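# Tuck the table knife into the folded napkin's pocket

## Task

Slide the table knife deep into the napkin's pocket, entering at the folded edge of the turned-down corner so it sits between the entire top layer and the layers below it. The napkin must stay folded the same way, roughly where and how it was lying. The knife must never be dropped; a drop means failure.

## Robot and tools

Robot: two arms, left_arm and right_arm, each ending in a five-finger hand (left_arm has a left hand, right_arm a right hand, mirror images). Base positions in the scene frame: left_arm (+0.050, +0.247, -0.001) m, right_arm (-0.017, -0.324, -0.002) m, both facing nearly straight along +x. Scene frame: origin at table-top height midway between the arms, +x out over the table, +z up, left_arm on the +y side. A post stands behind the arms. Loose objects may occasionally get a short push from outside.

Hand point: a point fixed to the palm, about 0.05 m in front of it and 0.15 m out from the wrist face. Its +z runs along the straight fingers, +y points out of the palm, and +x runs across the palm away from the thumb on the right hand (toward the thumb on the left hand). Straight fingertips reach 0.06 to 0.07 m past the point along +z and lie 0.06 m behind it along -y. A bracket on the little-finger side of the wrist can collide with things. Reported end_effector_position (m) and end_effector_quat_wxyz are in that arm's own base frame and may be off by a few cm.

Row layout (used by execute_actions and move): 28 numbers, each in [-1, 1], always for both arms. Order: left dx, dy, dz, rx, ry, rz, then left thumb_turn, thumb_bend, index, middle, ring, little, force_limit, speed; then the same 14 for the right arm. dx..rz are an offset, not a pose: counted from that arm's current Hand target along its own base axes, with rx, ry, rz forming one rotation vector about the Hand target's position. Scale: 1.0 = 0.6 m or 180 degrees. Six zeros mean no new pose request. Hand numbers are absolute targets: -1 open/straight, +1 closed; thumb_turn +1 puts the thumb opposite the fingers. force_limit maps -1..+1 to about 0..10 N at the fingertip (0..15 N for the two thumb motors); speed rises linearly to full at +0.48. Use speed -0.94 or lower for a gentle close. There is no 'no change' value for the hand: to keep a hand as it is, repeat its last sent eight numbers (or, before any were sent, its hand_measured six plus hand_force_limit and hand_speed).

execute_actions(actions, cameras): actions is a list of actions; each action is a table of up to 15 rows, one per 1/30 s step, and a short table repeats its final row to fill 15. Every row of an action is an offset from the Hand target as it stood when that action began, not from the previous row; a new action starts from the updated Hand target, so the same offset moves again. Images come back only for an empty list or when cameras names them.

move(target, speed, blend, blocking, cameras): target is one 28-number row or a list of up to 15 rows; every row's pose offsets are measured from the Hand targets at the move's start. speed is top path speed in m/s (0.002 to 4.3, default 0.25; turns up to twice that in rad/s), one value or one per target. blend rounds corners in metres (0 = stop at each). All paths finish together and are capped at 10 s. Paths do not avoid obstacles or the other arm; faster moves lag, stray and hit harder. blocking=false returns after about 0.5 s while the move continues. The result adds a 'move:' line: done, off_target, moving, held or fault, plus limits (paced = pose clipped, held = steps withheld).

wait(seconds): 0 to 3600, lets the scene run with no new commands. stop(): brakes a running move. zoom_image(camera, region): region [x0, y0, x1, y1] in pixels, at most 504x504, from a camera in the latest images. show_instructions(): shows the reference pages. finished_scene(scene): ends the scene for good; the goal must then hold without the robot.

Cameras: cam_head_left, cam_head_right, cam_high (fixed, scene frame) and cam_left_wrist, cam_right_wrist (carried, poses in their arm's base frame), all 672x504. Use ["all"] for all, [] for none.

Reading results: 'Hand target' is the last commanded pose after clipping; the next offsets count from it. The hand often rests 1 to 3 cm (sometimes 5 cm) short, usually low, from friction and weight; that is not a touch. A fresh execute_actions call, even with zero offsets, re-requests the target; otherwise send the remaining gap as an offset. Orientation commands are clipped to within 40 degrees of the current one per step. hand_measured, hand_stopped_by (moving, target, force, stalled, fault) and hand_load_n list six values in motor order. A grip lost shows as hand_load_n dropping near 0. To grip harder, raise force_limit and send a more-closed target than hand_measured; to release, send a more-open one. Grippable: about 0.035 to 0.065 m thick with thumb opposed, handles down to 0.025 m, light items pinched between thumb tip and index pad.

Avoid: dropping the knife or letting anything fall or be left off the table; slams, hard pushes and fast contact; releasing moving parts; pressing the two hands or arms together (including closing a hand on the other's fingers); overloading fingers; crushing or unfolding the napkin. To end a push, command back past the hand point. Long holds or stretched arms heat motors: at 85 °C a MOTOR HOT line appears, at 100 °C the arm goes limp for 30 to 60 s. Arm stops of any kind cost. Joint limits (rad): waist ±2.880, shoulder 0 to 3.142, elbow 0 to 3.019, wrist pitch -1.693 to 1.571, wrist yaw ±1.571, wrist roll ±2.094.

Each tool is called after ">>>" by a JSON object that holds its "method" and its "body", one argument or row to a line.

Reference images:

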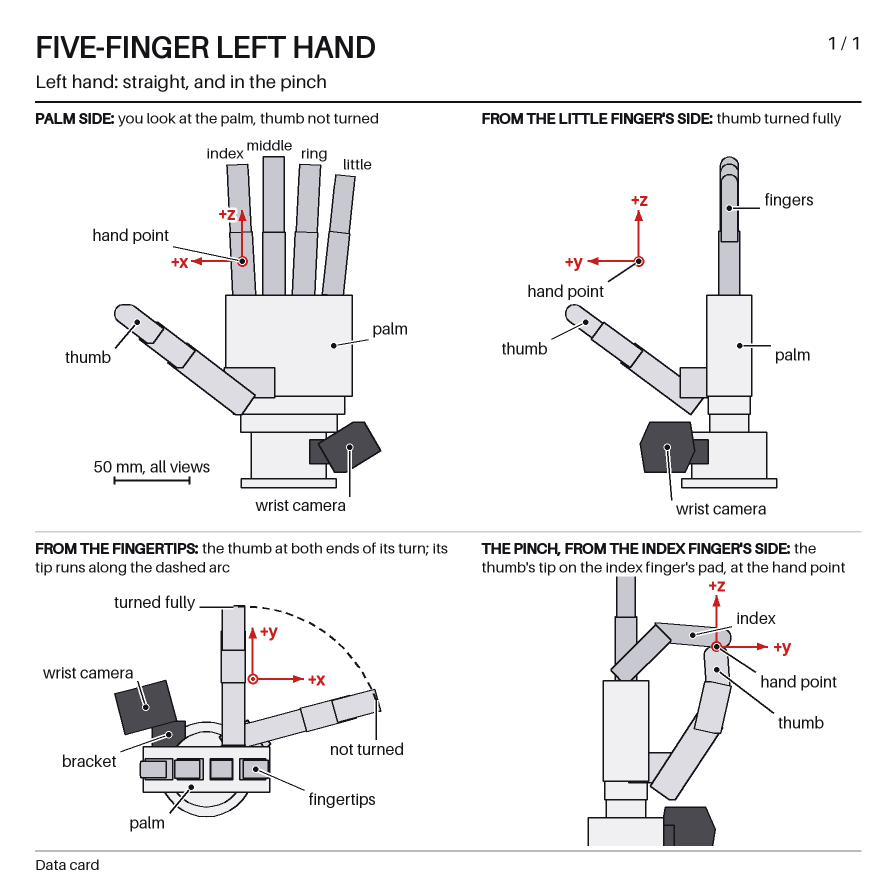

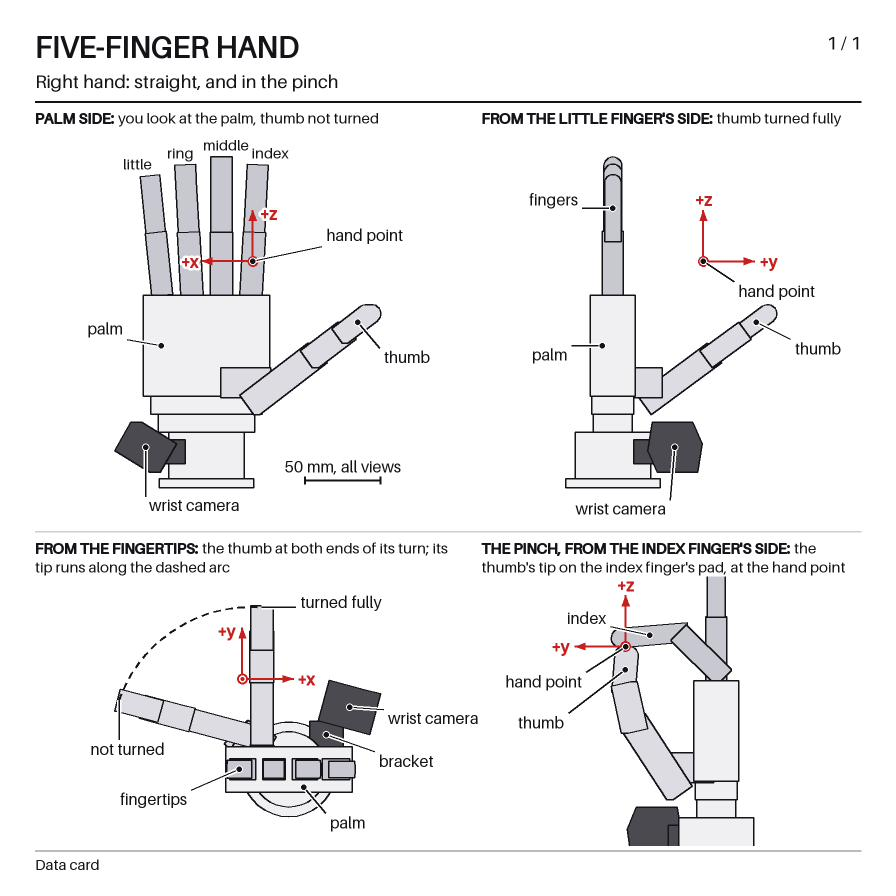

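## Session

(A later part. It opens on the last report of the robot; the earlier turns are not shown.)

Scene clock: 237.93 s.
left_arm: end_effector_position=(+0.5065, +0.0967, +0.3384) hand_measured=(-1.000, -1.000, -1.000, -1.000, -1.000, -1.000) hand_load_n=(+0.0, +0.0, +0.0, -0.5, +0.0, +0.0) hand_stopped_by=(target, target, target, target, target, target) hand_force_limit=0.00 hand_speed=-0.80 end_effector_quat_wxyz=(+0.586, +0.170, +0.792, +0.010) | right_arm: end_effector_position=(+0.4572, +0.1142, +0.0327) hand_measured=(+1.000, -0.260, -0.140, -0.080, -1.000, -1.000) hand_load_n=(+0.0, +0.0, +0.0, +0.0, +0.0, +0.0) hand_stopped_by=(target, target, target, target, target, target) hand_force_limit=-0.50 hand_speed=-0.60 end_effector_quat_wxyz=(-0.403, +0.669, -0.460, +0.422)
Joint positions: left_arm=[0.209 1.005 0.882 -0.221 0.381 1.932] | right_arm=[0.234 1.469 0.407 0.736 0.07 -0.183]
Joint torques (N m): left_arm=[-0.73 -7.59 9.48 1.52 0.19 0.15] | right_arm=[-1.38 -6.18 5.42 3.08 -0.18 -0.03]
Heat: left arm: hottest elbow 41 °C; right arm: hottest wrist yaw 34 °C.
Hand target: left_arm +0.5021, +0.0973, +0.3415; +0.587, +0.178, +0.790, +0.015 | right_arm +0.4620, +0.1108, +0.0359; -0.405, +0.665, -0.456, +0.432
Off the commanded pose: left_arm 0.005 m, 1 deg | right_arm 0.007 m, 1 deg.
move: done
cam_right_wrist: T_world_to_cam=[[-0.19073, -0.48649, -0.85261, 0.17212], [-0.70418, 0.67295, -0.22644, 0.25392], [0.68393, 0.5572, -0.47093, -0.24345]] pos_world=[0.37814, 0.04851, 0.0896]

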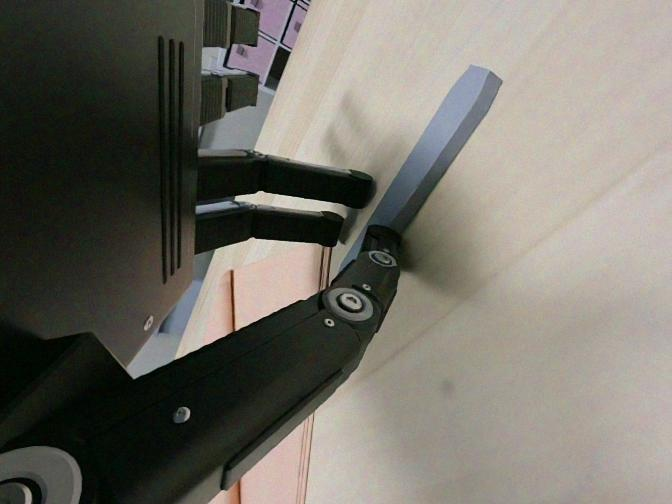

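>>> {"method": "move", "body": {
  "target": [
    [0,0,0,0,0,0,-1,-1,-1,-1,-1,-1,0,-0.8,-0.0117,0.0,0.025,0,0,0,1,-0.26,-0.14,-0.08,-1,-1,-0.5,-0.6],
    [0,0,0,0,0,0,-1,-1,-1,-1,-1,-1,0,-0.8,-0.0117,0.0,0.0083,0,0,0,1,-0.26,-0.14,-0.08,-1,-1,-0.5,-0.6]
  ],
  "speed": 0.06,
  "cameras": ["cam_right_wrist"]
}}

>>> {"method": "zoom_image", "body": {
  "camera": "cam_right_wrist",
  "region": [300, 40, 540, 300]
}}

Scene clock: 240.27 s.
left_arm: end_effector_position=(+0.5065, +0.0967, +0.3384) hand_measured=(-1.000, -1.000, -1.000, -1.000, -1.000, -1.000) hand_load_n=(+0.0, +0.0, +0.0, +0.0, +0.0, +0.0) hand_stopped_by=(target, target, target, target, target, target) hand_force_limit=0.00 hand_speed=-0.80 end_effector_quat_wxyz=(+0.586, +0.170, +0.792, +0.010) | right_arm: end_effector_position=(+0.4481, +0.1120, +0.0332) hand_measured=(+1.000, -0.260, -0.140, -0.080, -1.000, -1.000) hand_load_n=(+0.0, +0.0, +0.0, +0.0, +0.0, +0.0) hand_stopped_by=(target, target, target, target, target, target) hand_force_limit=-0.50 hand_speed=-0.60 end_effector_quat_wxyz=(-0.399, +0.672, -0.462, +0.419)
Joint positions: left_arm=[0.209 1.005 0.882 -0.221 0.381 1.932] | right_arm=[0.234 1.439 0.389 0.713 0.07 -0.183]
Joint torques (N m): left_arm=[-0.85 -7.77 9.52 1.5 0.19 0.15] | right_arm=[-0.97 -6.07 5.74 3.15 0.01 -0.02]
Heat: left arm: hottest elbow 41 °C; right arm: hottest wrist yaw 34 °C.
Hand target: left_arm +0.5021, +0.0973, +0.3415; +0.587, +0.178, +0.790, +0.015 | right_arm +0.4550, +0.1108, +0.0408; -0.405, +0.665, -0.456, +0.432
Off the commanded pose: left_arm 0.005 m, 1 deg | right_arm 0.010 m, 2 deg.
move: done
cam_right_wrist: T_world_to_cam=[[-0.1996, -0.48864, -0.84935, 0.17383], [-0.7065, 0.67238, -0.2208, 0.25005], [0.67898, 0.55599, -0.47944, -0.23328]] pos_world=[0.36976, 0.04651, 0.09101]

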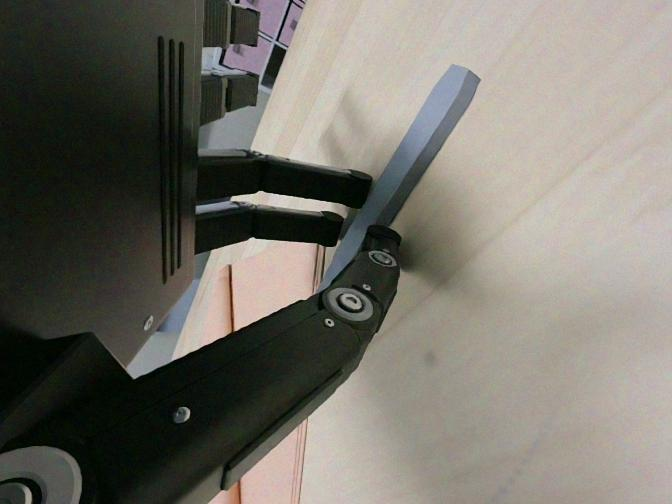

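Scaled by 1.938 from the camera's image (finer frame: 960x720).

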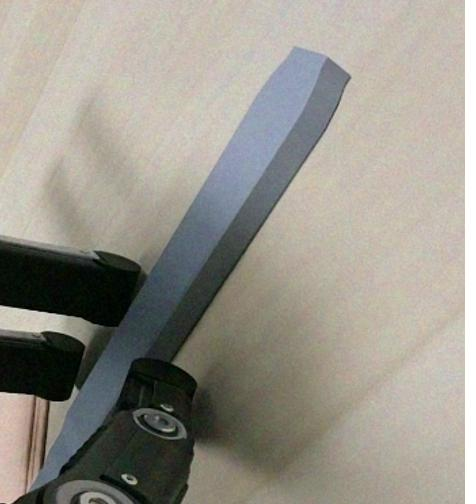

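>>> {"method": "move", "body": {
  "target": [0,0,0,0,0,0,-1,-1,-1,-1,-1,-1,0,-0.8,-0.001,0.0,-0.02,0,0,0,1,-0.26,-0.14,-0.08,-1,-1,-0.5,-0.6],
  "speed": 0.06,
  "cameras": ["cam_right_wrist"]
}}

>>> {"method": "zoom_image", "body": {
  "camera": "cam_right_wrist",
  "region": [300, 40, 540, 300]
}}

Scene clock: 241.37 s.
left_arm: end_effector_position=(+0.5065, +0.0967, +0.3384) hand_measured=(-1.000, -1.000, -1.000, -1.000, -1.000, -1.000) hand_load_n=(+0.5, +0.0, +0.0, +0.0, +0.0, +0.0) hand_stopped_by=(target, target, target, target, target, target) hand_force_limit=0.00 hand_speed=-0.80 end_effector_quat_wxyz=(+0.586, +0.170, +0.792, +0.010) | right_arm: end_effector_position=(+0.4534, +0.1133, +0.0318) hand_measured=(+1.000, -0.260, -0.140, -0.080, -1.000, -1.000) hand_load_n=(+0.0, +0.0, +0.0, -1.0, +0.0, +0.0) hand_stopped_by=(target, target, target, target, target, target) hand_force_limit=-0.50 hand_speed=-0.60 end_effector_quat_wxyz=(-0.408, +0.665, -0.458, +0.426)
Joint positions: left_arm=[0.209 1.005 0.882 -0.221 0.381 1.932] | right_arm=[0.234 1.475 0.387 0.779 0.07 -0.183]
Joint torques (N m): left_arm=[-0.91 -7.71 9.55 1.48 0.2 0.16] | right_arm=[-1.26 -5.71 4.81 2.74 0.02 0]
Heat: left arm: hottest elbow 41 °C; right arm: hottest wrist yaw 34 °C.
Hand target: left_arm +0.5021, +0.0973, +0.3415; +0.587, +0.178, +0.790, +0.015 | right_arm +0.4544, +0.1108, +0.0288; -0.405, +0.665, -0.456, +0.432
Off the commanded pose: left_arm 0.005 m, 1 deg | right_arm 0.004 m, 1 deg.
move: done
cam_right_wrist: T_world_to_cam=[[-0.17672, -0.48318, -0.8575, 0.16356], [-0.70037, 0.67385, -0.23537, 0.25008], [0.69155, 0.55898, -0.45749, -0.2449]] pos_world=[0.37341, 0.0474, 0.08708]

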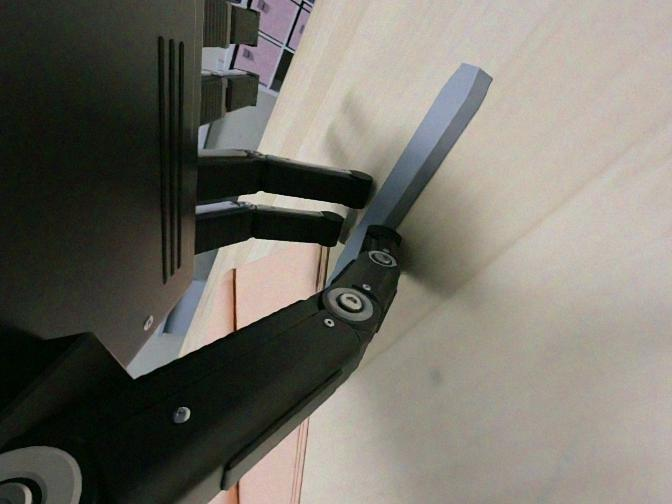

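Scaled by 1.938 from the camera's image (finer frame: 960x720).

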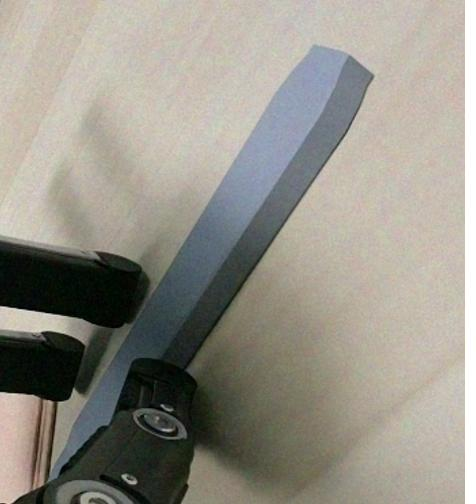

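>>> {"method": "move", "body": {
  "target": [0,0,0,0,0,0,-1,-1,-1,-1,-1,-1,0,-0.8,-0.0067,0.0,-0.0092,0,0,0,1,-0.26,-0.14,-0.08,-1,-1,-0.5,-0.6],
  "speed": 0.06,
  "cameras": ["cam_right_wrist"]
}}

>>> {"method": "zoom_image", "body": {
  "camera": "cam_right_wrist",
  "region": [300, 40, 540, 300]
}}

Scene clock: 242.77 s.
left_arm: end_effector_position=(+0.5065, +0.0967, +0.3384) hand_measured=(-1.000, -1.000, -1.000, -1.000, -1.000, -1.000) hand_load_n=(+0.0, +0.0, +0.0, +0.0, +0.0, +0.0) hand_stopped_by=(target, target, target, target, target, target) hand_force_limit=0.00 hand_speed=-0.80 end_effector_quat_wxyz=(+0.586, +0.170, +0.792, +0.010) | right_arm: end_effector_position=(+0.4524, +0.1130, +0.0313) hand_measured=(+1.000, -0.260, -0.140, -0.080, -1.000, -1.000) hand_load_n=(+0.0, +0.0, +0.0, +0.0, +0.0, +0.0) hand_stopped_by=(target, target, target, target, target, target) hand_force_limit=-0.50 hand_speed=-0.60 end_effector_quat_wxyz=(-0.412, +0.661, -0.456, +0.431)
Joint positions: left_arm=[0.209 1.005 0.882 -0.221 0.381 1.932] | right_arm=[0.234 1.486 0.376 0.816 0.07 -0.183]
Joint torques (N m): left_arm=[-0.97 -7.59 9.51 1.46 0.19 0.15] | right_arm=[-0.79 -5.19 4.38 2.4 0.11 -0.01]
Heat: left arm: hottest elbow 41 °C; right arm: hottest wrist yaw 34 °C.
Hand target: left_arm +0.5021, +0.0973, +0.3415; +0.587, +0.178, +0.790, +0.015 | right_arm +0.4504, +0.1108, +0.0233; -0.405, +0.665, -0.456, +0.432
Off the commanded pose: left_arm 0.005 m, 1 deg | right_arm 0.009 m, 1 deg.
move: done
cam_right_wrist: T_world_to_cam=[[-0.16388, -0.4801, -0.86177, 0.15685], [-0.69683, 0.67469, -0.24336, 0.24795], [0.69827, 0.56063, -0.44511, -0.24791]] pos_world=[0.37159, 0.047, 0.08516]

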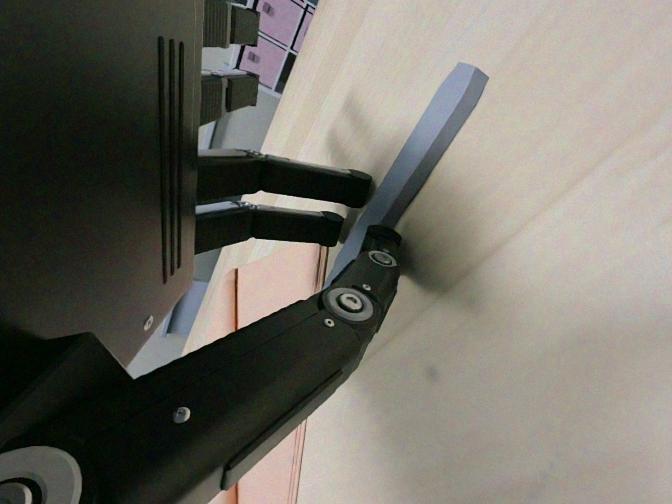

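Scaled by 1.938 from the camera's image (finer frame: 960x720).

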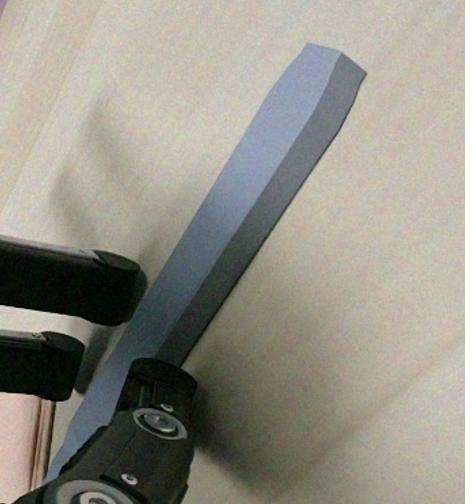

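>>> {"method": "move", "body": {
  "target": [0,0,0,0,0,0,-1,-1,-1,-1,-1,-1,0,-0.8,0.0,0.0,0.0,0,0,0,1,0.1,-0.14,-0.08,-1,-1,-0.5,-0.4],
  "speed": 0.06,
  "cameras": ["cam_right_wrist"]
}}

>>> {"method": "zoom_image", "body": {
  "camera": "cam_right_wrist",
  "region": [300, 40, 540, 300]
}}

Scene clock: 249.53 s.
left_arm: end_effector_position=(+0.5065, +0.0967, +0.3384) hand_measured=(-1.000, -1.000, -1.000, -1.000, -1.000, -1.000) hand_load_n=(+0.0, +0.0, +0.0, +0.0, +0.0, +0.0) hand_stopped_by=(target, target, target, target, target, target) hand_force_limit=0.00 hand_speed=-0.80 end_effector_quat_wxyz=(+0.586, +0.170, +0.792, +0.010) | right_arm: end_effector_position=(+0.4524, +0.1130, +0.0313) hand_measured=(+1.000, +0.100, -0.140, -0.080, -1.000, -1.000) hand_load_n=(+0.0, +0.0, +0.0, +0.0, +0.0, +0.0) hand_stopped_by=(target, target, target, target, target, target) hand_force_limit=-0.50 hand_speed=-0.40 end_effector_quat_wxyz=(-0.412, +0.661, -0.456, +0.431)
Joint positions: left_arm=[0.209 1.005 0.882 -0.221 0.381 1.932] | right_arm=[0.234 1.486 0.376 0.816 0.07 -0.183]
Joint torques (N m): left_arm=[-0.91 -7.71 9.57 1.5 0.19 0.15] | right_arm=[-0.73 -5.19 4.44 2.43 0.09 0]
Heat: left arm: hottest elbow 41 °C; right arm: hottest wrist yaw 34 °C.
Hand target: left_arm +0.5021, +0.0973, +0.3415; +0.587, +0.178, +0.790, +0.015 | right_arm +0.4504, +0.1108, +0.0233; -0.405, +0.665, -0.456, +0.432
Off the commanded pose: left_arm 0.005 m, 1 deg | right_arm 0.009 m, 1 deg.
move: done
cam_right_wrist: T_world_to_cam=[[-0.16388, -0.4801, -0.86177, 0.15685], [-0.69683, 0.67469, -0.24336, 0.24795], [0.69827, 0.56063, -0.44511, -0.24791]] pos_world=[0.37159, 0.047, 0.08516]

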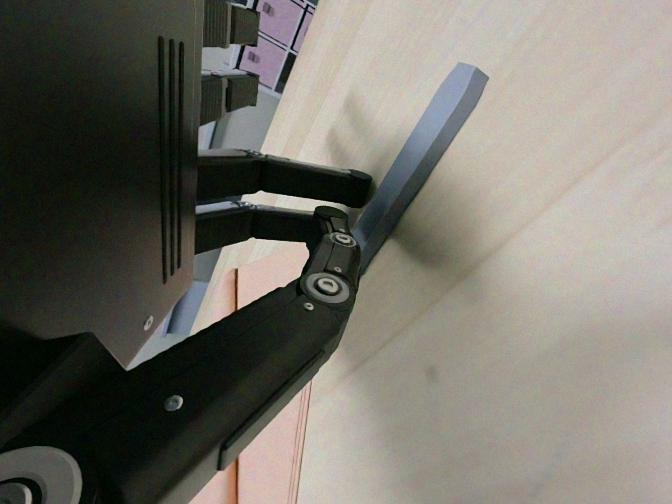

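Scaled by 1.938 from the camera's image (finer frame: 960x720).

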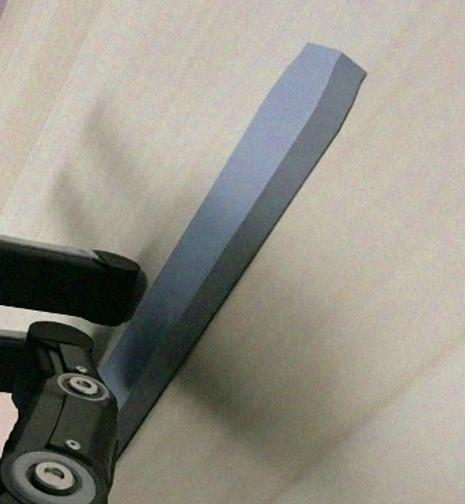

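>>> {"method": "move", "body": {
  "target": [0,0,0,0,0,0,-1,-1,-1,-1,-1,-1,0,-0.8,0.0,0.0,-0.01,0,0,0,1,0.1,-0.14,-0.08,-1,-1,-0.5,-0.4],
  "speed": 0.06,
  "cameras": ["cam_right_wrist"]
}}

>>> {"method": "zoom_image", "body": {
  "camera": "cam_right_wrist",
  "region": [300, 100, 460, 280]
}}

Scene clock: 250.60 s.
left_arm: end_effector_position=(+0.5065, +0.0967, +0.3384) hand_measured=(-1.000, -1.000, -1.000, -1.000, -1.000, -1.000) hand_load_n=(+0.0, +0.0, +0.0, +0.0, +0.0, +0.0) hand_stopped_by=(target, target, target, target, target, target) hand_force_limit=0.00 hand_speed=-0.80 end_effector_quat_wxyz=(+0.586, +0.170, +0.792, +0.010) | right_arm: end_effector_position=(+0.4547, +0.1133, +0.0310) hand_measured=(+1.000, +0.100, -0.140, -0.080, -1.000, -1.000) hand_load_n=(+0.0, +0.0, +0.0, -1.0, +0.0, +0.0) hand_stopped_by=(target, target, target, target, target, target) hand_force_limit=-0.50 hand_speed=-0.40 end_effector_quat_wxyz=(-0.416, +0.657, -0.454, +0.435)
Joint positions: left_arm=[0.209 1.005 0.882 -0.221 0.381 1.932] | right_arm=[0.234 1.504 0.375 0.851 0.072 -0.183]
Joint torques (N m): left_arm=[-0.91 -7.59 9.54 1.57 0.19 0.15] | right_arm=[-0.79 -4.84 4.16 2.18 0.07 0.01]
Heat: left arm: hottest elbow 41 °C; right arm: hottest wrist yaw 34 °C.
Hand target: left_arm +0.5021, +0.0973, +0.3415; +0.587, +0.178, +0.790, +0.015 | right_arm +0.4504, +0.1108, +0.0173; -0.405, +0.665, -0.456, +0.432
Off the commanded pose: left_arm 0.005 m, 1 deg | right_arm 0.015 m, 2 deg.
move: off_target (right_arm)
cam_right_wrist: T_world_to_cam=[[-0.15159, -0.47718, -0.86563, 0.15121], [-0.69208, 0.6765, -0.25172, 0.24724], [0.70572, 0.56093, -0.4328, -0.25369]] pos_world=[0.37307, 0.0472, 0.08333]

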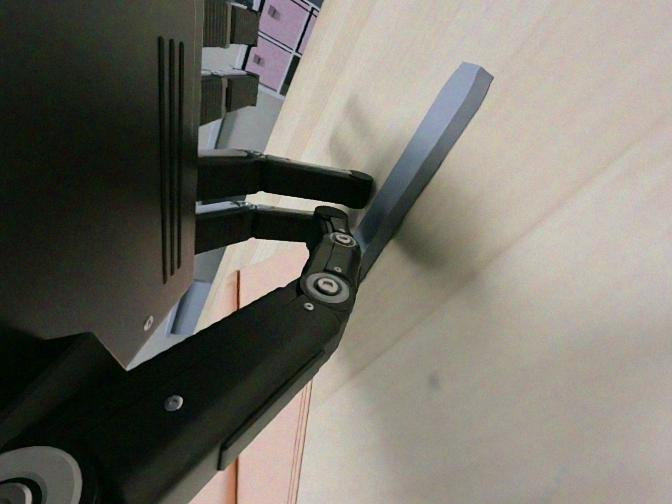

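Scaled by 2.800 from the camera's image (finer frame: 960x720).

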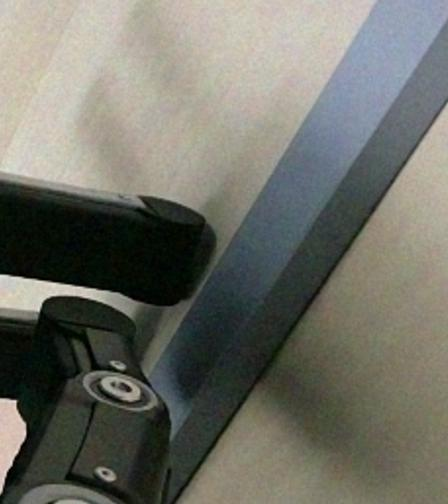

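>>> {"method": "move", "body": {
  "target": [0,0,0,0,0,0,-1,-1,-1,-1,-1,-1,0,-0.8,-0.0083,0.0,0.0617,0,0,0,1,-0.3,-0.14,-0.08,-1,-1,-0.5,-0.4],
  "speed": 0.08,
  "cameras": ["cam_right_wrist"]
}}

>>> {"method": "zoom_image", "body": {
  "camera": "cam_right_wrist",
  "region": [300, 40, 540, 300]
}}

Scene clock: 255.20 s.
left_arm: end_effector_position=(+0.5065, +0.0967, +0.3384) hand_measured=(-1.000, -1.000, -1.000, -1.000, -1.000, -1.000) hand_load_n=(+0.0, +0.0, +0.0, +0.0, +0.0, +0.0) hand_stopped_by=(target, target, target, target, target, target) hand_force_limit=0.00 hand_speed=-0.80 end_effector_quat_wxyz=(+0.586, +0.170, +0.792, +0.010) | right_arm: end_effector_position=(+0.4409, +0.1101, +0.0476) hand_measured=(+1.000, -0.300, -0.140, -0.080, -1.000, -1.000) hand_load_n=(+0.5, +0.0, +0.0, +0.0, +0.0, +0.0) hand_stopped_by=(target, target, target, target, target, target) hand_force_limit=-0.50 hand_speed=-0.40 end_effector_quat_wxyz=(-0.404, +0.667, -0.460, +0.425)
Joint positions: left_arm=[0.209 1.005 0.882 -0.221 0.381 1.932] | right_arm=[0.235 1.371 0.369 0.685 0.075 -0.183]
Joint torques (N m): left_arm=[-0.79 -7.65 9.52 1.51 0.19 0.16] | right_arm=[-0.44 -6.48 6.72 1.42 0.1 0]
Heat: left arm: hottest elbow 41 °C; right arm: hottest wrist yaw 34 °C.
Hand target: left_arm +0.5021, +0.0973, +0.3415; +0.587, +0.178, +0.790, +0.015 | right_arm +0.4454, +0.1108, +0.0543; -0.405, +0.665, -0.456, +0.432
Off the commanded pose: left_arm 0.005 m, 1 deg | right_arm 0.008 m, 1 deg.
move: done
cam_right_wrist: T_world_to_cam=[[-0.18422, -0.48537, -0.85468, 0.17682], [-0.70015, 0.67509, -0.23247, 0.2469], [0.68982, 0.55558, -0.4642, -0.22584]] pos_world=[0.36123, 0.04461, 0.10368]

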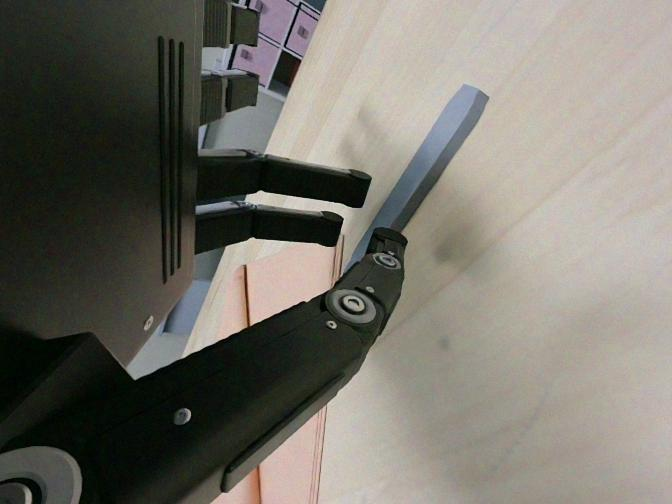

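Scaled by 1.938 from the camera's image (finer frame: 960x720).

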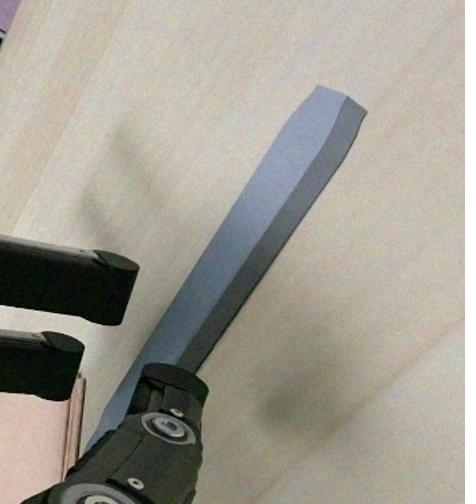

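>>> {"method": "move", "body": {
  "target": [0,0,0,0,0,0,-1,-1,-1,-1,-1,-1,0,-0.8,0.011,0.0,-0.05,0,0,0,1,-0.3,-0.14,-0.08,-1,-1,-0.5,-0.4],
  "speed": 0.06,
  "cameras": ["cam_right_wrist"]
}}

>>> {"method": "zoom_image", "body": {
  "camera": "cam_right_wrist",
  "region": [300, 40, 540, 300]
}}

Scene clock: 257.40 s.
left_arm: end_effector_position=(+0.5065, +0.0967, +0.3384) hand_measured=(-1.000, -1.000, -1.000, -1.000, -1.000, -1.000) hand_load_n=(+0.0, +0.0, +0.0, +0.0, +0.0, +0.0) hand_stopped_by=(target, target, target, target, target, target) hand_force_limit=0.00 hand_speed=-0.80 end_effector_quat_wxyz=(+0.586, +0.170, +0.792, +0.010) | right_arm: end_effector_position=(+0.4492, +0.1121, +0.0305) hand_measured=(+1.000, -0.300, -0.140, -0.080, -1.000, -1.000) hand_load_n=(+0.0, +0.0, +0.0, -1.0, +0.0, +0.0) hand_stopped_by=(target, target, target, target, target, target) hand_force_limit=-0.50 hand_speed=-0.40 end_effector_quat_wxyz=(-0.410, +0.661, -0.457, +0.431)
Joint positions: left_arm=[0.209 1.005 0.882 -0.221 0.381 1.932] | right_arm=[0.235 1.48 0.369 0.814 0.075 -0.183]
Joint torques (N m): left_arm=[-0.79 -7.65 9.57 1.5 0.18 0.15] | right_arm=[-0.97 -4.72 5.52 2.24 -0.08 0]
Heat: left arm: hottest elbow 41 °C; right arm: hottest wrist yaw 34 °C.
Hand target: left_arm +0.5021, +0.0973, +0.3415; +0.587, +0.178, +0.790, +0.015 | right_arm +0.4520, +0.1108, +0.0243; -0.405, +0.665, -0.456, +0.432
Off the commanded pose: left_arm 0.005 m, 1 deg | right_arm 0.007 m, 1 deg.
move: done
cam_right_wrist: T_world_to_cam=[[-0.16753, -0.48138, -0.86035, 0.15693], [-0.69551, 0.67621, -0.24291, 0.2455], [0.69871, 0.55769, -0.44809, -0.24525]] pos_world=[0.3684, 0.04631, 0.08476]

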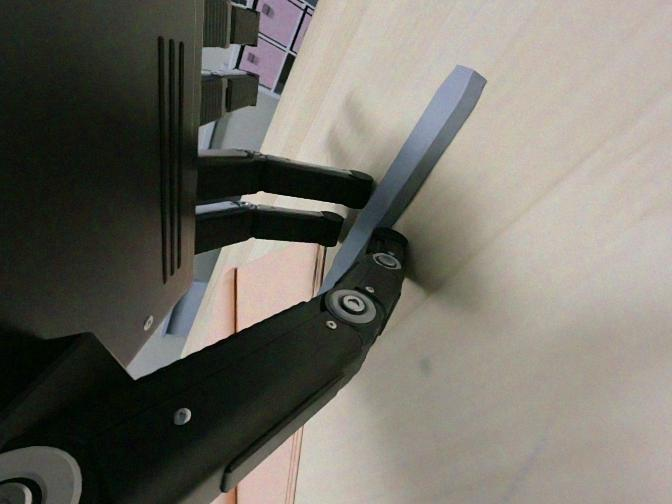

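Scaled by 1.938 from the camera's image (finer frame: 960x720).

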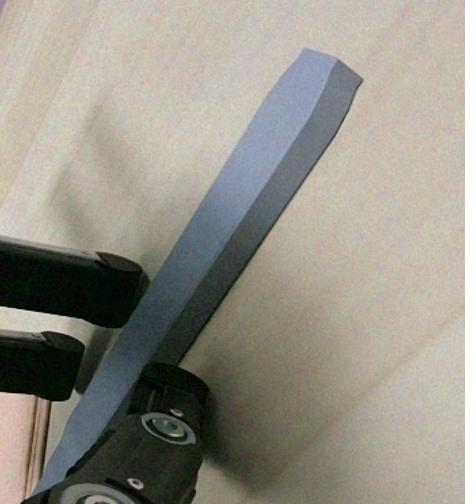

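>>> {"method": "move", "body": {
  "target": [0,0,0,0,0,0,-1,-1,-1,-1,-1,-1,0,-0.8,-0.002,0.0,-0.01,0,0,0,1,-0.3,0.0,0.0,-1,-1,-0.5,-0.75],
  "speed": 0.06,
  "cameras": ["cam_right_wrist"]
}}

>>> {"method": "zoom_image", "body": {
  "camera": "cam_right_wrist",
  "region": [300, 40, 540, 300]
}}

Scene clock: 259.07 s.
left_arm: end_effector_position=(+0.5065, +0.0967, +0.3384) hand_measured=(-1.000, -1.000, -1.000, -1.000, -1.000, -1.000) hand_load_n=(+0.0, +0.0, +0.0, +0.0, +0.0, +0.0) hand_stopped_by=(target, target, target, target, target, target) hand_force_limit=0.00 hand_speed=-0.80 end_effector_quat_wxyz=(+0.586, +0.170, +0.792, +0.010) | right_arm: end_effector_position=(+0.4522, +0.1128, +0.0305) hand_measured=(+1.000, -0.300, +0.000, +0.000, -1.000, -1.000) hand_load_n=(+0.0, +0.0, +0.0, +0.0, +0.0, +0.0) hand_stopped_by=(target, target, target, target, target, target) hand_force_limit=-0.50 hand_speed=-0.75 end_effector_quat_wxyz=(-0.415, +0.657, -0.454, +0.435)
Joint positions: left_arm=[0.209 1.005 0.882 -0.221 0.381 1.932] | right_arm=[0.235 1.5 0.369 0.851 0.075 -0.183]
Joint torques (N m): left_arm=[-0.85 -7.59 9.54 1.51 0.19 0.14] | right_arm=[-0.85 -4.54 4.72 1.88 -0.05 -0.01]
Heat: left arm: hottest elbow 41 °C; right arm: hottest wrist yaw 34 °C.
Hand target: left_arm +0.5021, +0.0973, +0.3415; +0.587, +0.178, +0.790, +0.015 | right_arm +0.4508, +0.1108, +0.0183; -0.405, +0.665, -0.456, +0.432
Off the commanded pose: left_arm 0.005 m, 1 deg | right_arm 0.012 m, 2 deg.
move: off_target (right_arm)
cam_right_wrist: T_world_to_cam=[[-0.1534, -0.478, -0.86486, 0.15117], [-0.69148, 0.67716, -0.25161, 0.2454], [0.70592, 0.55943, -0.4344, -0.25172]] pos_world=[0.37058, 0.0469, 0.08314]

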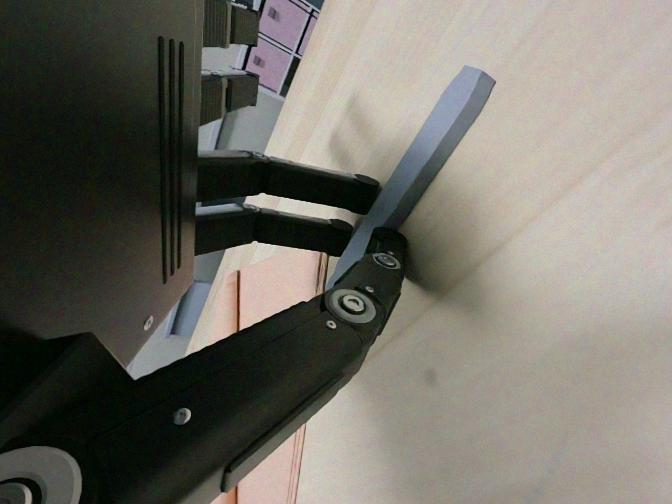

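Scaled by 1.938 from the camera's image (finer frame: 960x720).

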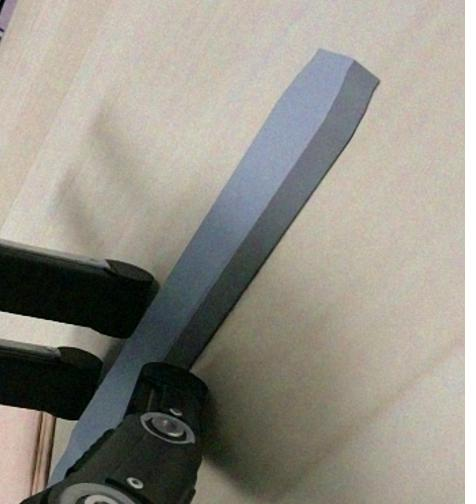

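>>> {"method": "move", "body": {
  "target": [0,0,0,0,0,0,-1,-1,-1,-1,-1,-1,0,-0.8,-0.004,0.0,0.0,0,0,0,1,-0.3,0.08,0.05,-1,-1,-0.2,-0.8],
  "speed": 0.06,
  "cameras": ["cam_right_wrist"]
}}

>>> {"method": "zoom_image", "body": {
  "camera": "cam_right_wrist",
  "region": [300, 40, 540, 300]
}}

Scene clock: 260.23 s.
left_arm: end_effector_position=(+0.5065, +0.0967, +0.3384) hand_measured=(-1.000, -1.000, -1.000, -1.000, -1.000, -1.000) hand_load_n=(+0.0, +0.0, +0.0, +0.0, +0.0, +0.0) hand_stopped_by=(target, target, target, target, target, target) hand_force_limit=0.00 hand_speed=-0.80 end_effector_quat_wxyz=(+0.586, +0.170, +0.792, +0.010) | right_arm: end_effector_position=(+0.4524, +0.1129, +0.0309) hand_measured=(+1.000, -0.300, +0.080, +0.050, -1.000, -1.000) hand_load_n=(+0.0, +0.0, +0.0, +1.5, +0.0, -0.5) hand_stopped_by=(target, target, target, target, target, target) hand_force_limit=-0.20 hand_speed=-0.80 end_effector_quat_wxyz=(-0.416, +0.657, -0.454, +0.436)
Joint positions: left_arm=[0.209 1.005 0.882 -0.221 0.381 1.932] | right_arm=[0.235 1.5 0.369 0.852 0.075 -0.183]
Joint torques (N m): left_arm=[-0.85 -7.71 9.59 1.48 0.21 0.15] | right_arm=[-0.56 -4.89 4.3 1.89 0 -0.01]
Heat: left arm: hottest elbow 41 °C; right arm: hottest wrist yaw 34 °C.
Hand target: left_arm +0.5021, +0.0973, +0.3415; +0.587, +0.178, +0.790, +0.015 | right_arm +0.4484, +0.1108, +0.0183; -0.405, +0.665, -0.456, +0.432
Off the commanded pose: left_arm 0.005 m, 1 deg | right_arm 0.013 m, 2 deg.
move: off_target (right_arm)
cam_right_wrist: T_world_to_cam=[[-0.15206, -0.47765, -0.86529, 0.15088], [-0.69108, 0.67727, -0.25241, 0.24544], [0.7066, 0.55961, -0.43308, -0.25207]] pos_world=[0.37067, 0.0469, 0.08333]

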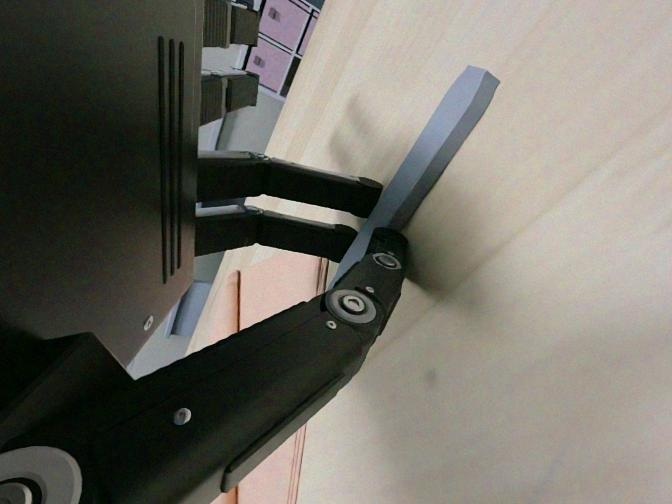

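Scaled by 1.938 from the camera's image (finer frame: 960x720).

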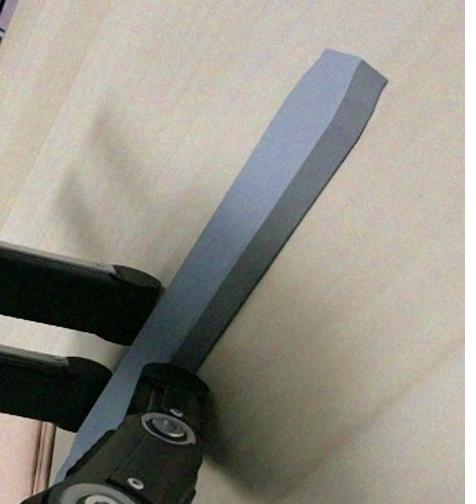

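>>> {"method": "move", "body": {
  "target": [0,0,0,0,0,0,-1,-1,-1,-1,-1,-1,0,-0.8,-0.002,0.0,0.0,0,0,0,1,-0.3,0.14,0.06,-1,-1,-0.2,-0.8],
  "speed": 0.06,
  "cameras": ["cam_right_wrist"]
}}

>>> {"method": "zoom_image", "body": {
  "camera": "cam_right_wrist",
  "region": [300, 40, 540, 300]
}}

Scene clock: 261.33 s.
left_arm: end_effector_position=(+0.5065, +0.0967, +0.3384) hand_measured=(-1.000, -1.000, -1.000, -1.000, -1.000, -1.000) hand_load_n=(+0.0, +0.0, +0.0, +0.0, +0.0, +0.0) hand_stopped_by=(target, target, target, target, target, target) hand_force_limit=0.00 hand_speed=-0.80 end_effector_quat_wxyz=(+0.586, +0.170, +0.792, +0.010) | right_arm: end_effector_position=(+0.4524, +0.1129, +0.0309) hand_measured=(+1.000, -0.300, +0.140, +0.060, -1.000, -1.000) hand_load_n=(+0.0, +0.5, +0.5, +1.5, +0.0, +0.0) hand_stopped_by=(target, target, target, target, target, target) hand_force_limit=-0.20 hand_speed=-0.80 end_effector_quat_wxyz=(-0.416, +0.657, -0.454, +0.436)
Joint positions: left_arm=[0.209 1.005 0.882 -0.221 0.381 1.932] | right_arm=[0.235 1.5 0.369 0.852 0.075 -0.183]
Joint torques (N m): left_arm=[-0.97 -7.65 9.48 1.57 0.18 0.16] | right_arm=[-0.67 -5.01 3.93 1.96 0.07 0]
Heat: left arm: hottest elbow 41 °C; right arm: hottest wrist yaw 34 °C.
Hand target: left_arm +0.5021, +0.0973, +0.3415; +0.587, +0.178, +0.790, +0.015 | right_arm +0.4472, +0.1108, +0.0183; -0.405, +0.665, -0.456, +0.432
Off the commanded pose: left_arm 0.005 m, 1 deg | right_arm 0.014 m, 2 deg.
move: off_target (right_arm)
cam_right_wrist: T_world_to_cam=[[-0.15206, -0.47765, -0.86529, 0.15088], [-0.69108, 0.67727, -0.25241, 0.24544], [0.7066, 0.55961, -0.43308, -0.25207]] pos_world=[0.37067, 0.0469, 0.08333]

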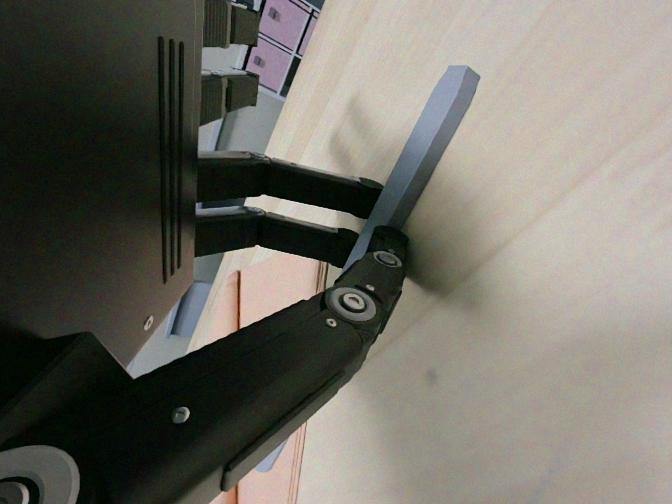

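Scaled by 1.938 from the camera's image (finer frame: 960x720).

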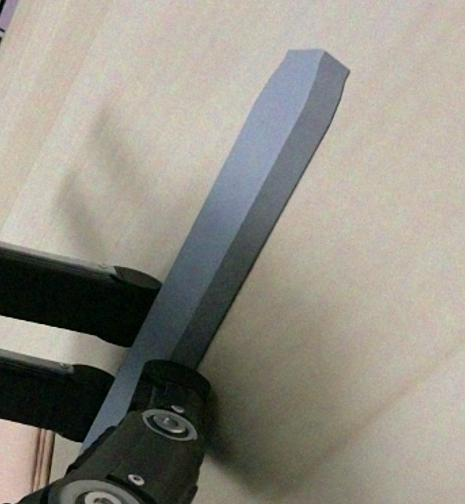

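>>> {"method": "move", "body": {
  "target": [0,0,0,0,0,0,-1,-1,-1,-1,-1,-1,0,-0.8,0,0.0,0.0,0,0,0,1,-0.3,0.142,0.1,-1,-1,0.0,-0.85],
  "speed": 0.06,
  "cameras": ["cam_right_wrist"]
}}

>>> {"method": "zoom_image", "body": {
  "camera": "cam_right_wrist",
  "region": [300, 40, 540, 300]
}}

Scene clock: 262.47 s.
left_arm: end_effector_position=(+0.5065, +0.0967, +0.3384) hand_measured=(-1.000, -1.000, -1.000, -1.000, -1.000, -1.000) hand_load_n=(+0.0, +0.0, -0.5, +0.0, +0.0, +0.0) hand_stopped_by=(target, target, target, target, target, target) hand_force_limit=0.00 hand_speed=-0.80 end_effector_quat_wxyz=(+0.586, +0.170, +0.792, +0.010) | right_arm: end_effector_position=(+0.4524, +0.1129, +0.0309) hand_measured=(+1.000, -0.300, +0.142, +0.100, -1.000, -1.000) hand_load_n=(+0.0, +0.5, +0.5, +1.0, +0.0, +0.0) hand_stopped_by=(target, target, target, target, target, target) hand_force_limit=0.00 hand_speed=-0.85 end_effector_quat_wxyz=(-0.416, +0.657, -0.454, +0.436)
Joint positions: left_arm=[0.209 1.005 0.882 -0.221 0.381 1.932] | right_arm=[0.235 1.5 0.369 0.852 0.075 -0.183]
Joint torques (N m): left_arm=[-0.97 -7.77 9.54 1.47 0.2 0.16] | right_arm=[-0.67 -5.19 4 1.94 0.05 0.01]
Heat: left arm: hottest elbow 41 °C; right arm: hottest wrist yaw 34 °C.
Hand target: left_arm +0.5021, +0.0973, +0.3415; +0.587, +0.178, +0.790, +0.015 | right_arm +0.4472, +0.1108, +0.0183; -0.405, +0.665, -0.456, +0.432
Off the commanded pose: left_arm 0.005 m, 1 deg | right_arm 0.014 m, 2 deg.
move: done
cam_right_wrist: T_world_to_cam=[[-0.15206, -0.47765, -0.86529, 0.15088], [-0.69108, 0.67727, -0.25241, 0.24544], [0.7066, 0.55961, -0.43308, -0.25207]] pos_world=[0.37067, 0.0469, 0.08333]

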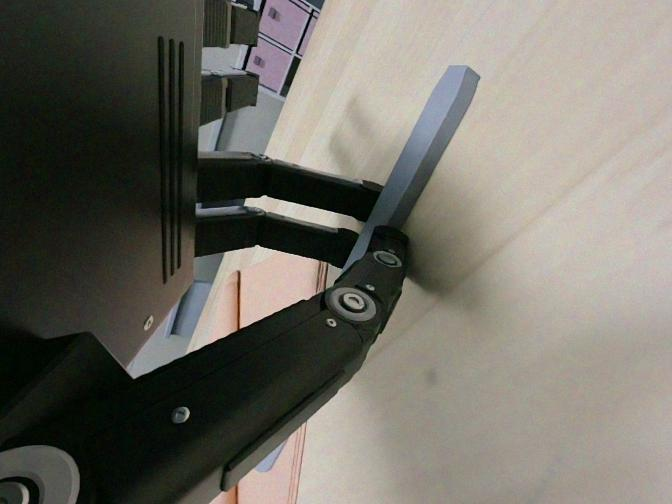

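Scaled by 1.938 from the camera's image (finer frame: 960x720).

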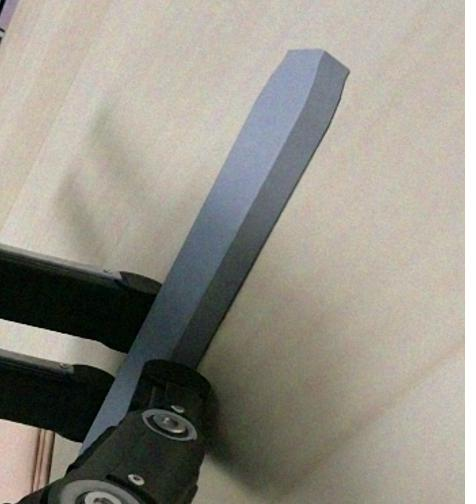

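>>> {"method": "move", "body": {
  "target": [0,0,0,0,0,0,-1,-1,-1,-1,-1,-1,0,-0.8,0,0.0,0.0,0,0,0,1,-0.3,0.17,0.14,-1,-1,0.0,-0.85],
  "speed": 0.06,
  "cameras": ["cam_right_wrist"]
}}

>>> {"method": "zoom_image", "body": {
  "camera": "cam_right_wrist",
  "region": [300, 40, 540, 300]
}}

Scene clock: 263.47 s.
left_arm: end_effector_position=(+0.5065, +0.0967, +0.3384) hand_measured=(-1.000, -1.000, -1.000, -1.000, -1.000, -1.000) hand_load_n=(+0.5, +0.0, +0.0, +0.0, +0.0, +0.0) hand_stopped_by=(target, target, target, target, target, target) hand_force_limit=0.00 hand_speed=-0.80 end_effector_quat_wxyz=(+0.586, +0.170, +0.792, +0.010) | right_arm: end_effector_position=(+0.4524, +0.1129, +0.0309) hand_measured=(+1.000, -0.300, +0.170, +0.136, -1.000, -1.000) hand_load_n=(+0.0, +1.5, +2.5, +5.0, +0.0, +0.0) hand_stopped_by=(target, target, target, force, target, target) hand_force_limit=0.00 hand_speed=-0.85 end_effector_quat_wxyz=(-0.416, +0.657, -0.454, +0.436)
Joint positions: left_arm=[0.209 1.005 0.882 -0.221 0.381 1.932] | right_arm=[0.235 1.5 0.369 0.852 0.075 -0.183]
Joint torques (N m): left_arm=[-0.67 -7.65 9.59 1.46 0.19 0.15] | right_arm=[-0.56 -5.25 3.95 1.91 0.07 0.02]
Heat: left arm: hottest elbow 41 °C; right arm: hottest wrist yaw 34 °C.
Hand target: left_arm +0.5021, +0.0973, +0.3415; +0.587, +0.178, +0.790, +0.015 | right_arm +0.4472, +0.1108, +0.0183; -0.405, +0.665, -0.456, +0.432
Off the commanded pose: left_arm 0.005 m, 1 deg | right_arm 0.014 m, 2 deg.
move: done
cam_right_wrist: T_world_to_cam=[[-0.15206, -0.47765, -0.86529, 0.15088], [-0.69108, 0.67727, -0.25241, 0.24544], [0.7066, 0.55961, -0.43308, -0.25207]] pos_world=[0.37067, 0.0469, 0.08333]

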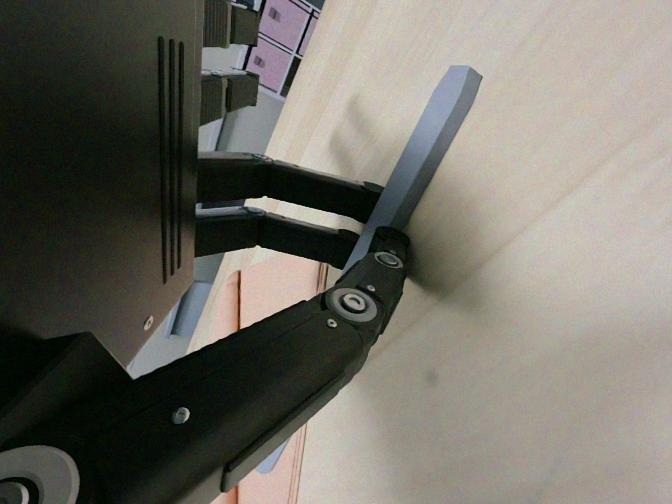

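Scaled by 1.938 from the camera's image (finer frame: 960x720).

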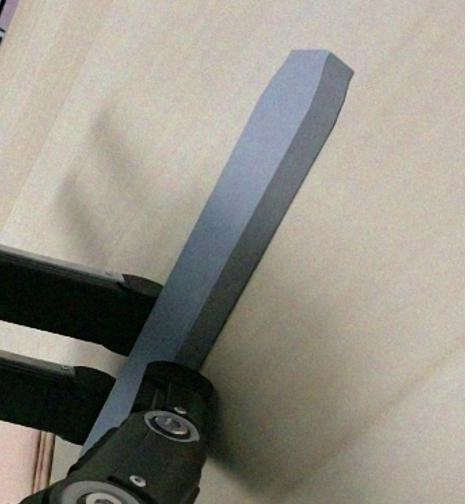

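>>> {"method": "move", "body": {
  "target": [0,0,0,0,0,0,-1,-1,-1,-1,-1,-1,0,-0.8,0,0.0,0.0,0,0,0,1,-0.3,0.24,0.14,-1,-1,0.1,-0.88],
  "speed": 0.06,
  "cameras": ["cam_right_wrist", "cam_head_left"]
}}

>>> {"method": "zoom_image", "body": {
  "camera": "cam_right_wrist",
  "region": [300, 40, 540, 300]
}}

>>> {"method": "zoom_image", "body": {
  "camera": "cam_head_left",
  "region": [190, 150, 370, 285]
}}

Scene clock: 264.50 s.
left_arm: end_effector_position=(+0.5065, +0.0967, +0.3384) hand_measured=(-1.000, -1.000, -1.000, -1.000, -1.000, -1.000) hand_load_n=(+0.0, +0.0, +0.0, +0.0, +0.0, +0.0) hand_stopped_by=(target, target, target, target, target, target) hand_force_limit=0.00 hand_speed=-0.80 end_effector_quat_wxyz=(+0.586, +0.170, +0.792, +0.010) | right_arm: end_effector_position=(+0.4527, +0.1129, +0.0313) hand_measured=(+1.000, -0.300, +0.200, +0.136, -1.000, -1.000) hand_load_n=(+0.0, +2.5, +6.0, +3.5, +0.0, +0.0) hand_stopped_by=(target, target, force, force, target, target) hand_force_limit=0.10 hand_speed=-0.88 end_effector_quat_wxyz=(-0.416, +0.656, -0.454, +0.436)
Joint positions: left_arm=[0.209 1.005 0.882 -0.221 0.381 1.932] | right_arm=[0.235 1.5 0.369 0.854 0.075 -0.183]
Joint torques (N m): left_arm=[-0.79 -7.59 9.51 1.5 0.2 0.16] | right_arm=[-0.56 -5.25 3.97 1.89 0.05 0]
Heat: left arm: hottest elbow 41 °C; right arm: hottest wrist yaw 34 °C.
Hand target: left_arm +0.5021, +0.0973, +0.3415; +0.587, +0.178, +0.790, +0.015 | right_arm +0.4472, +0.1108, +0.0183; -0.405, +0.665, -0.456, +0.432
Off the commanded pose: left_arm 0.005 m, 1 deg | right_arm 0.014 m, 2 deg.
move: done
cam_right_wrist: T_world_to_cam=[[-0.1508, -0.47741, -0.86564, 0.15061], [-0.69072, 0.67733, -0.25323, 0.24549], [0.70723, 0.55973, -0.4319, -0.25239]] pos_world=[0.37077, 0.0469, 0.08353]
Images, in order (width x height): cam_head_left 672x504, cam_right_wrist 672x504.

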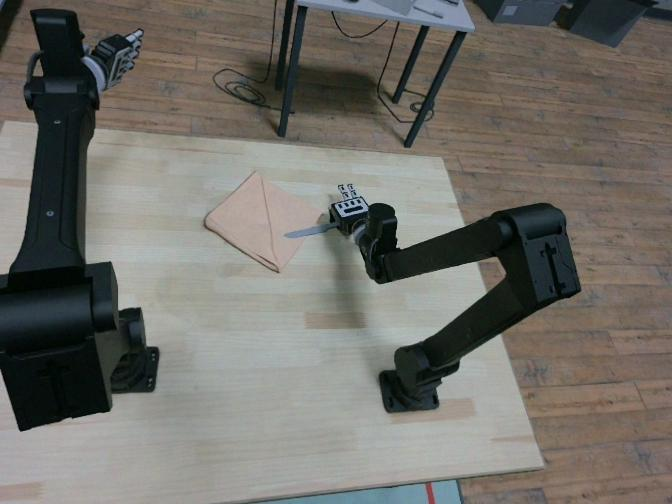

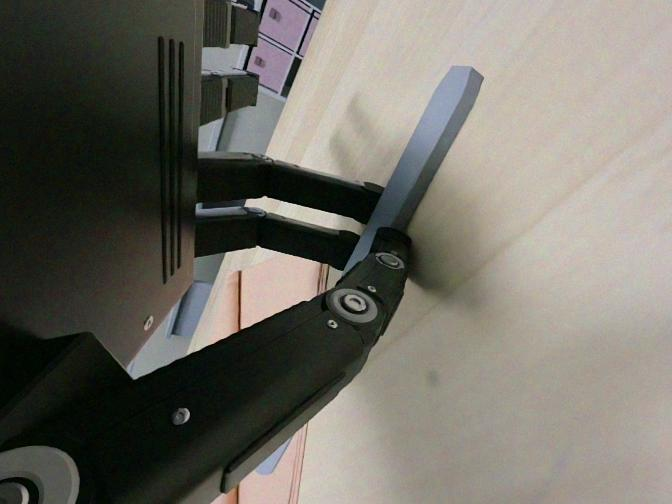

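Scaled by 1.938 from the camera's image (finer frame: 960x720).

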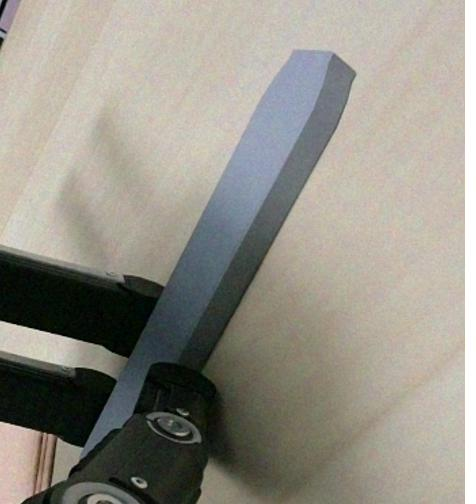

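Scaled by 2.800 from the camera's image (finer frame: 960x720).

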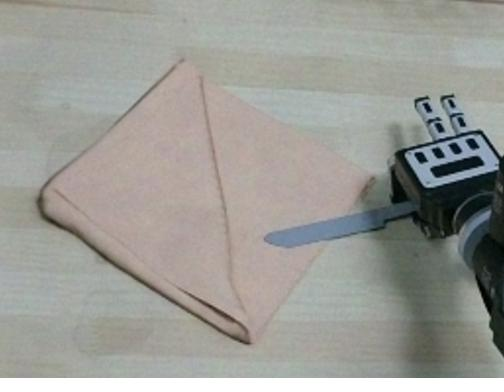

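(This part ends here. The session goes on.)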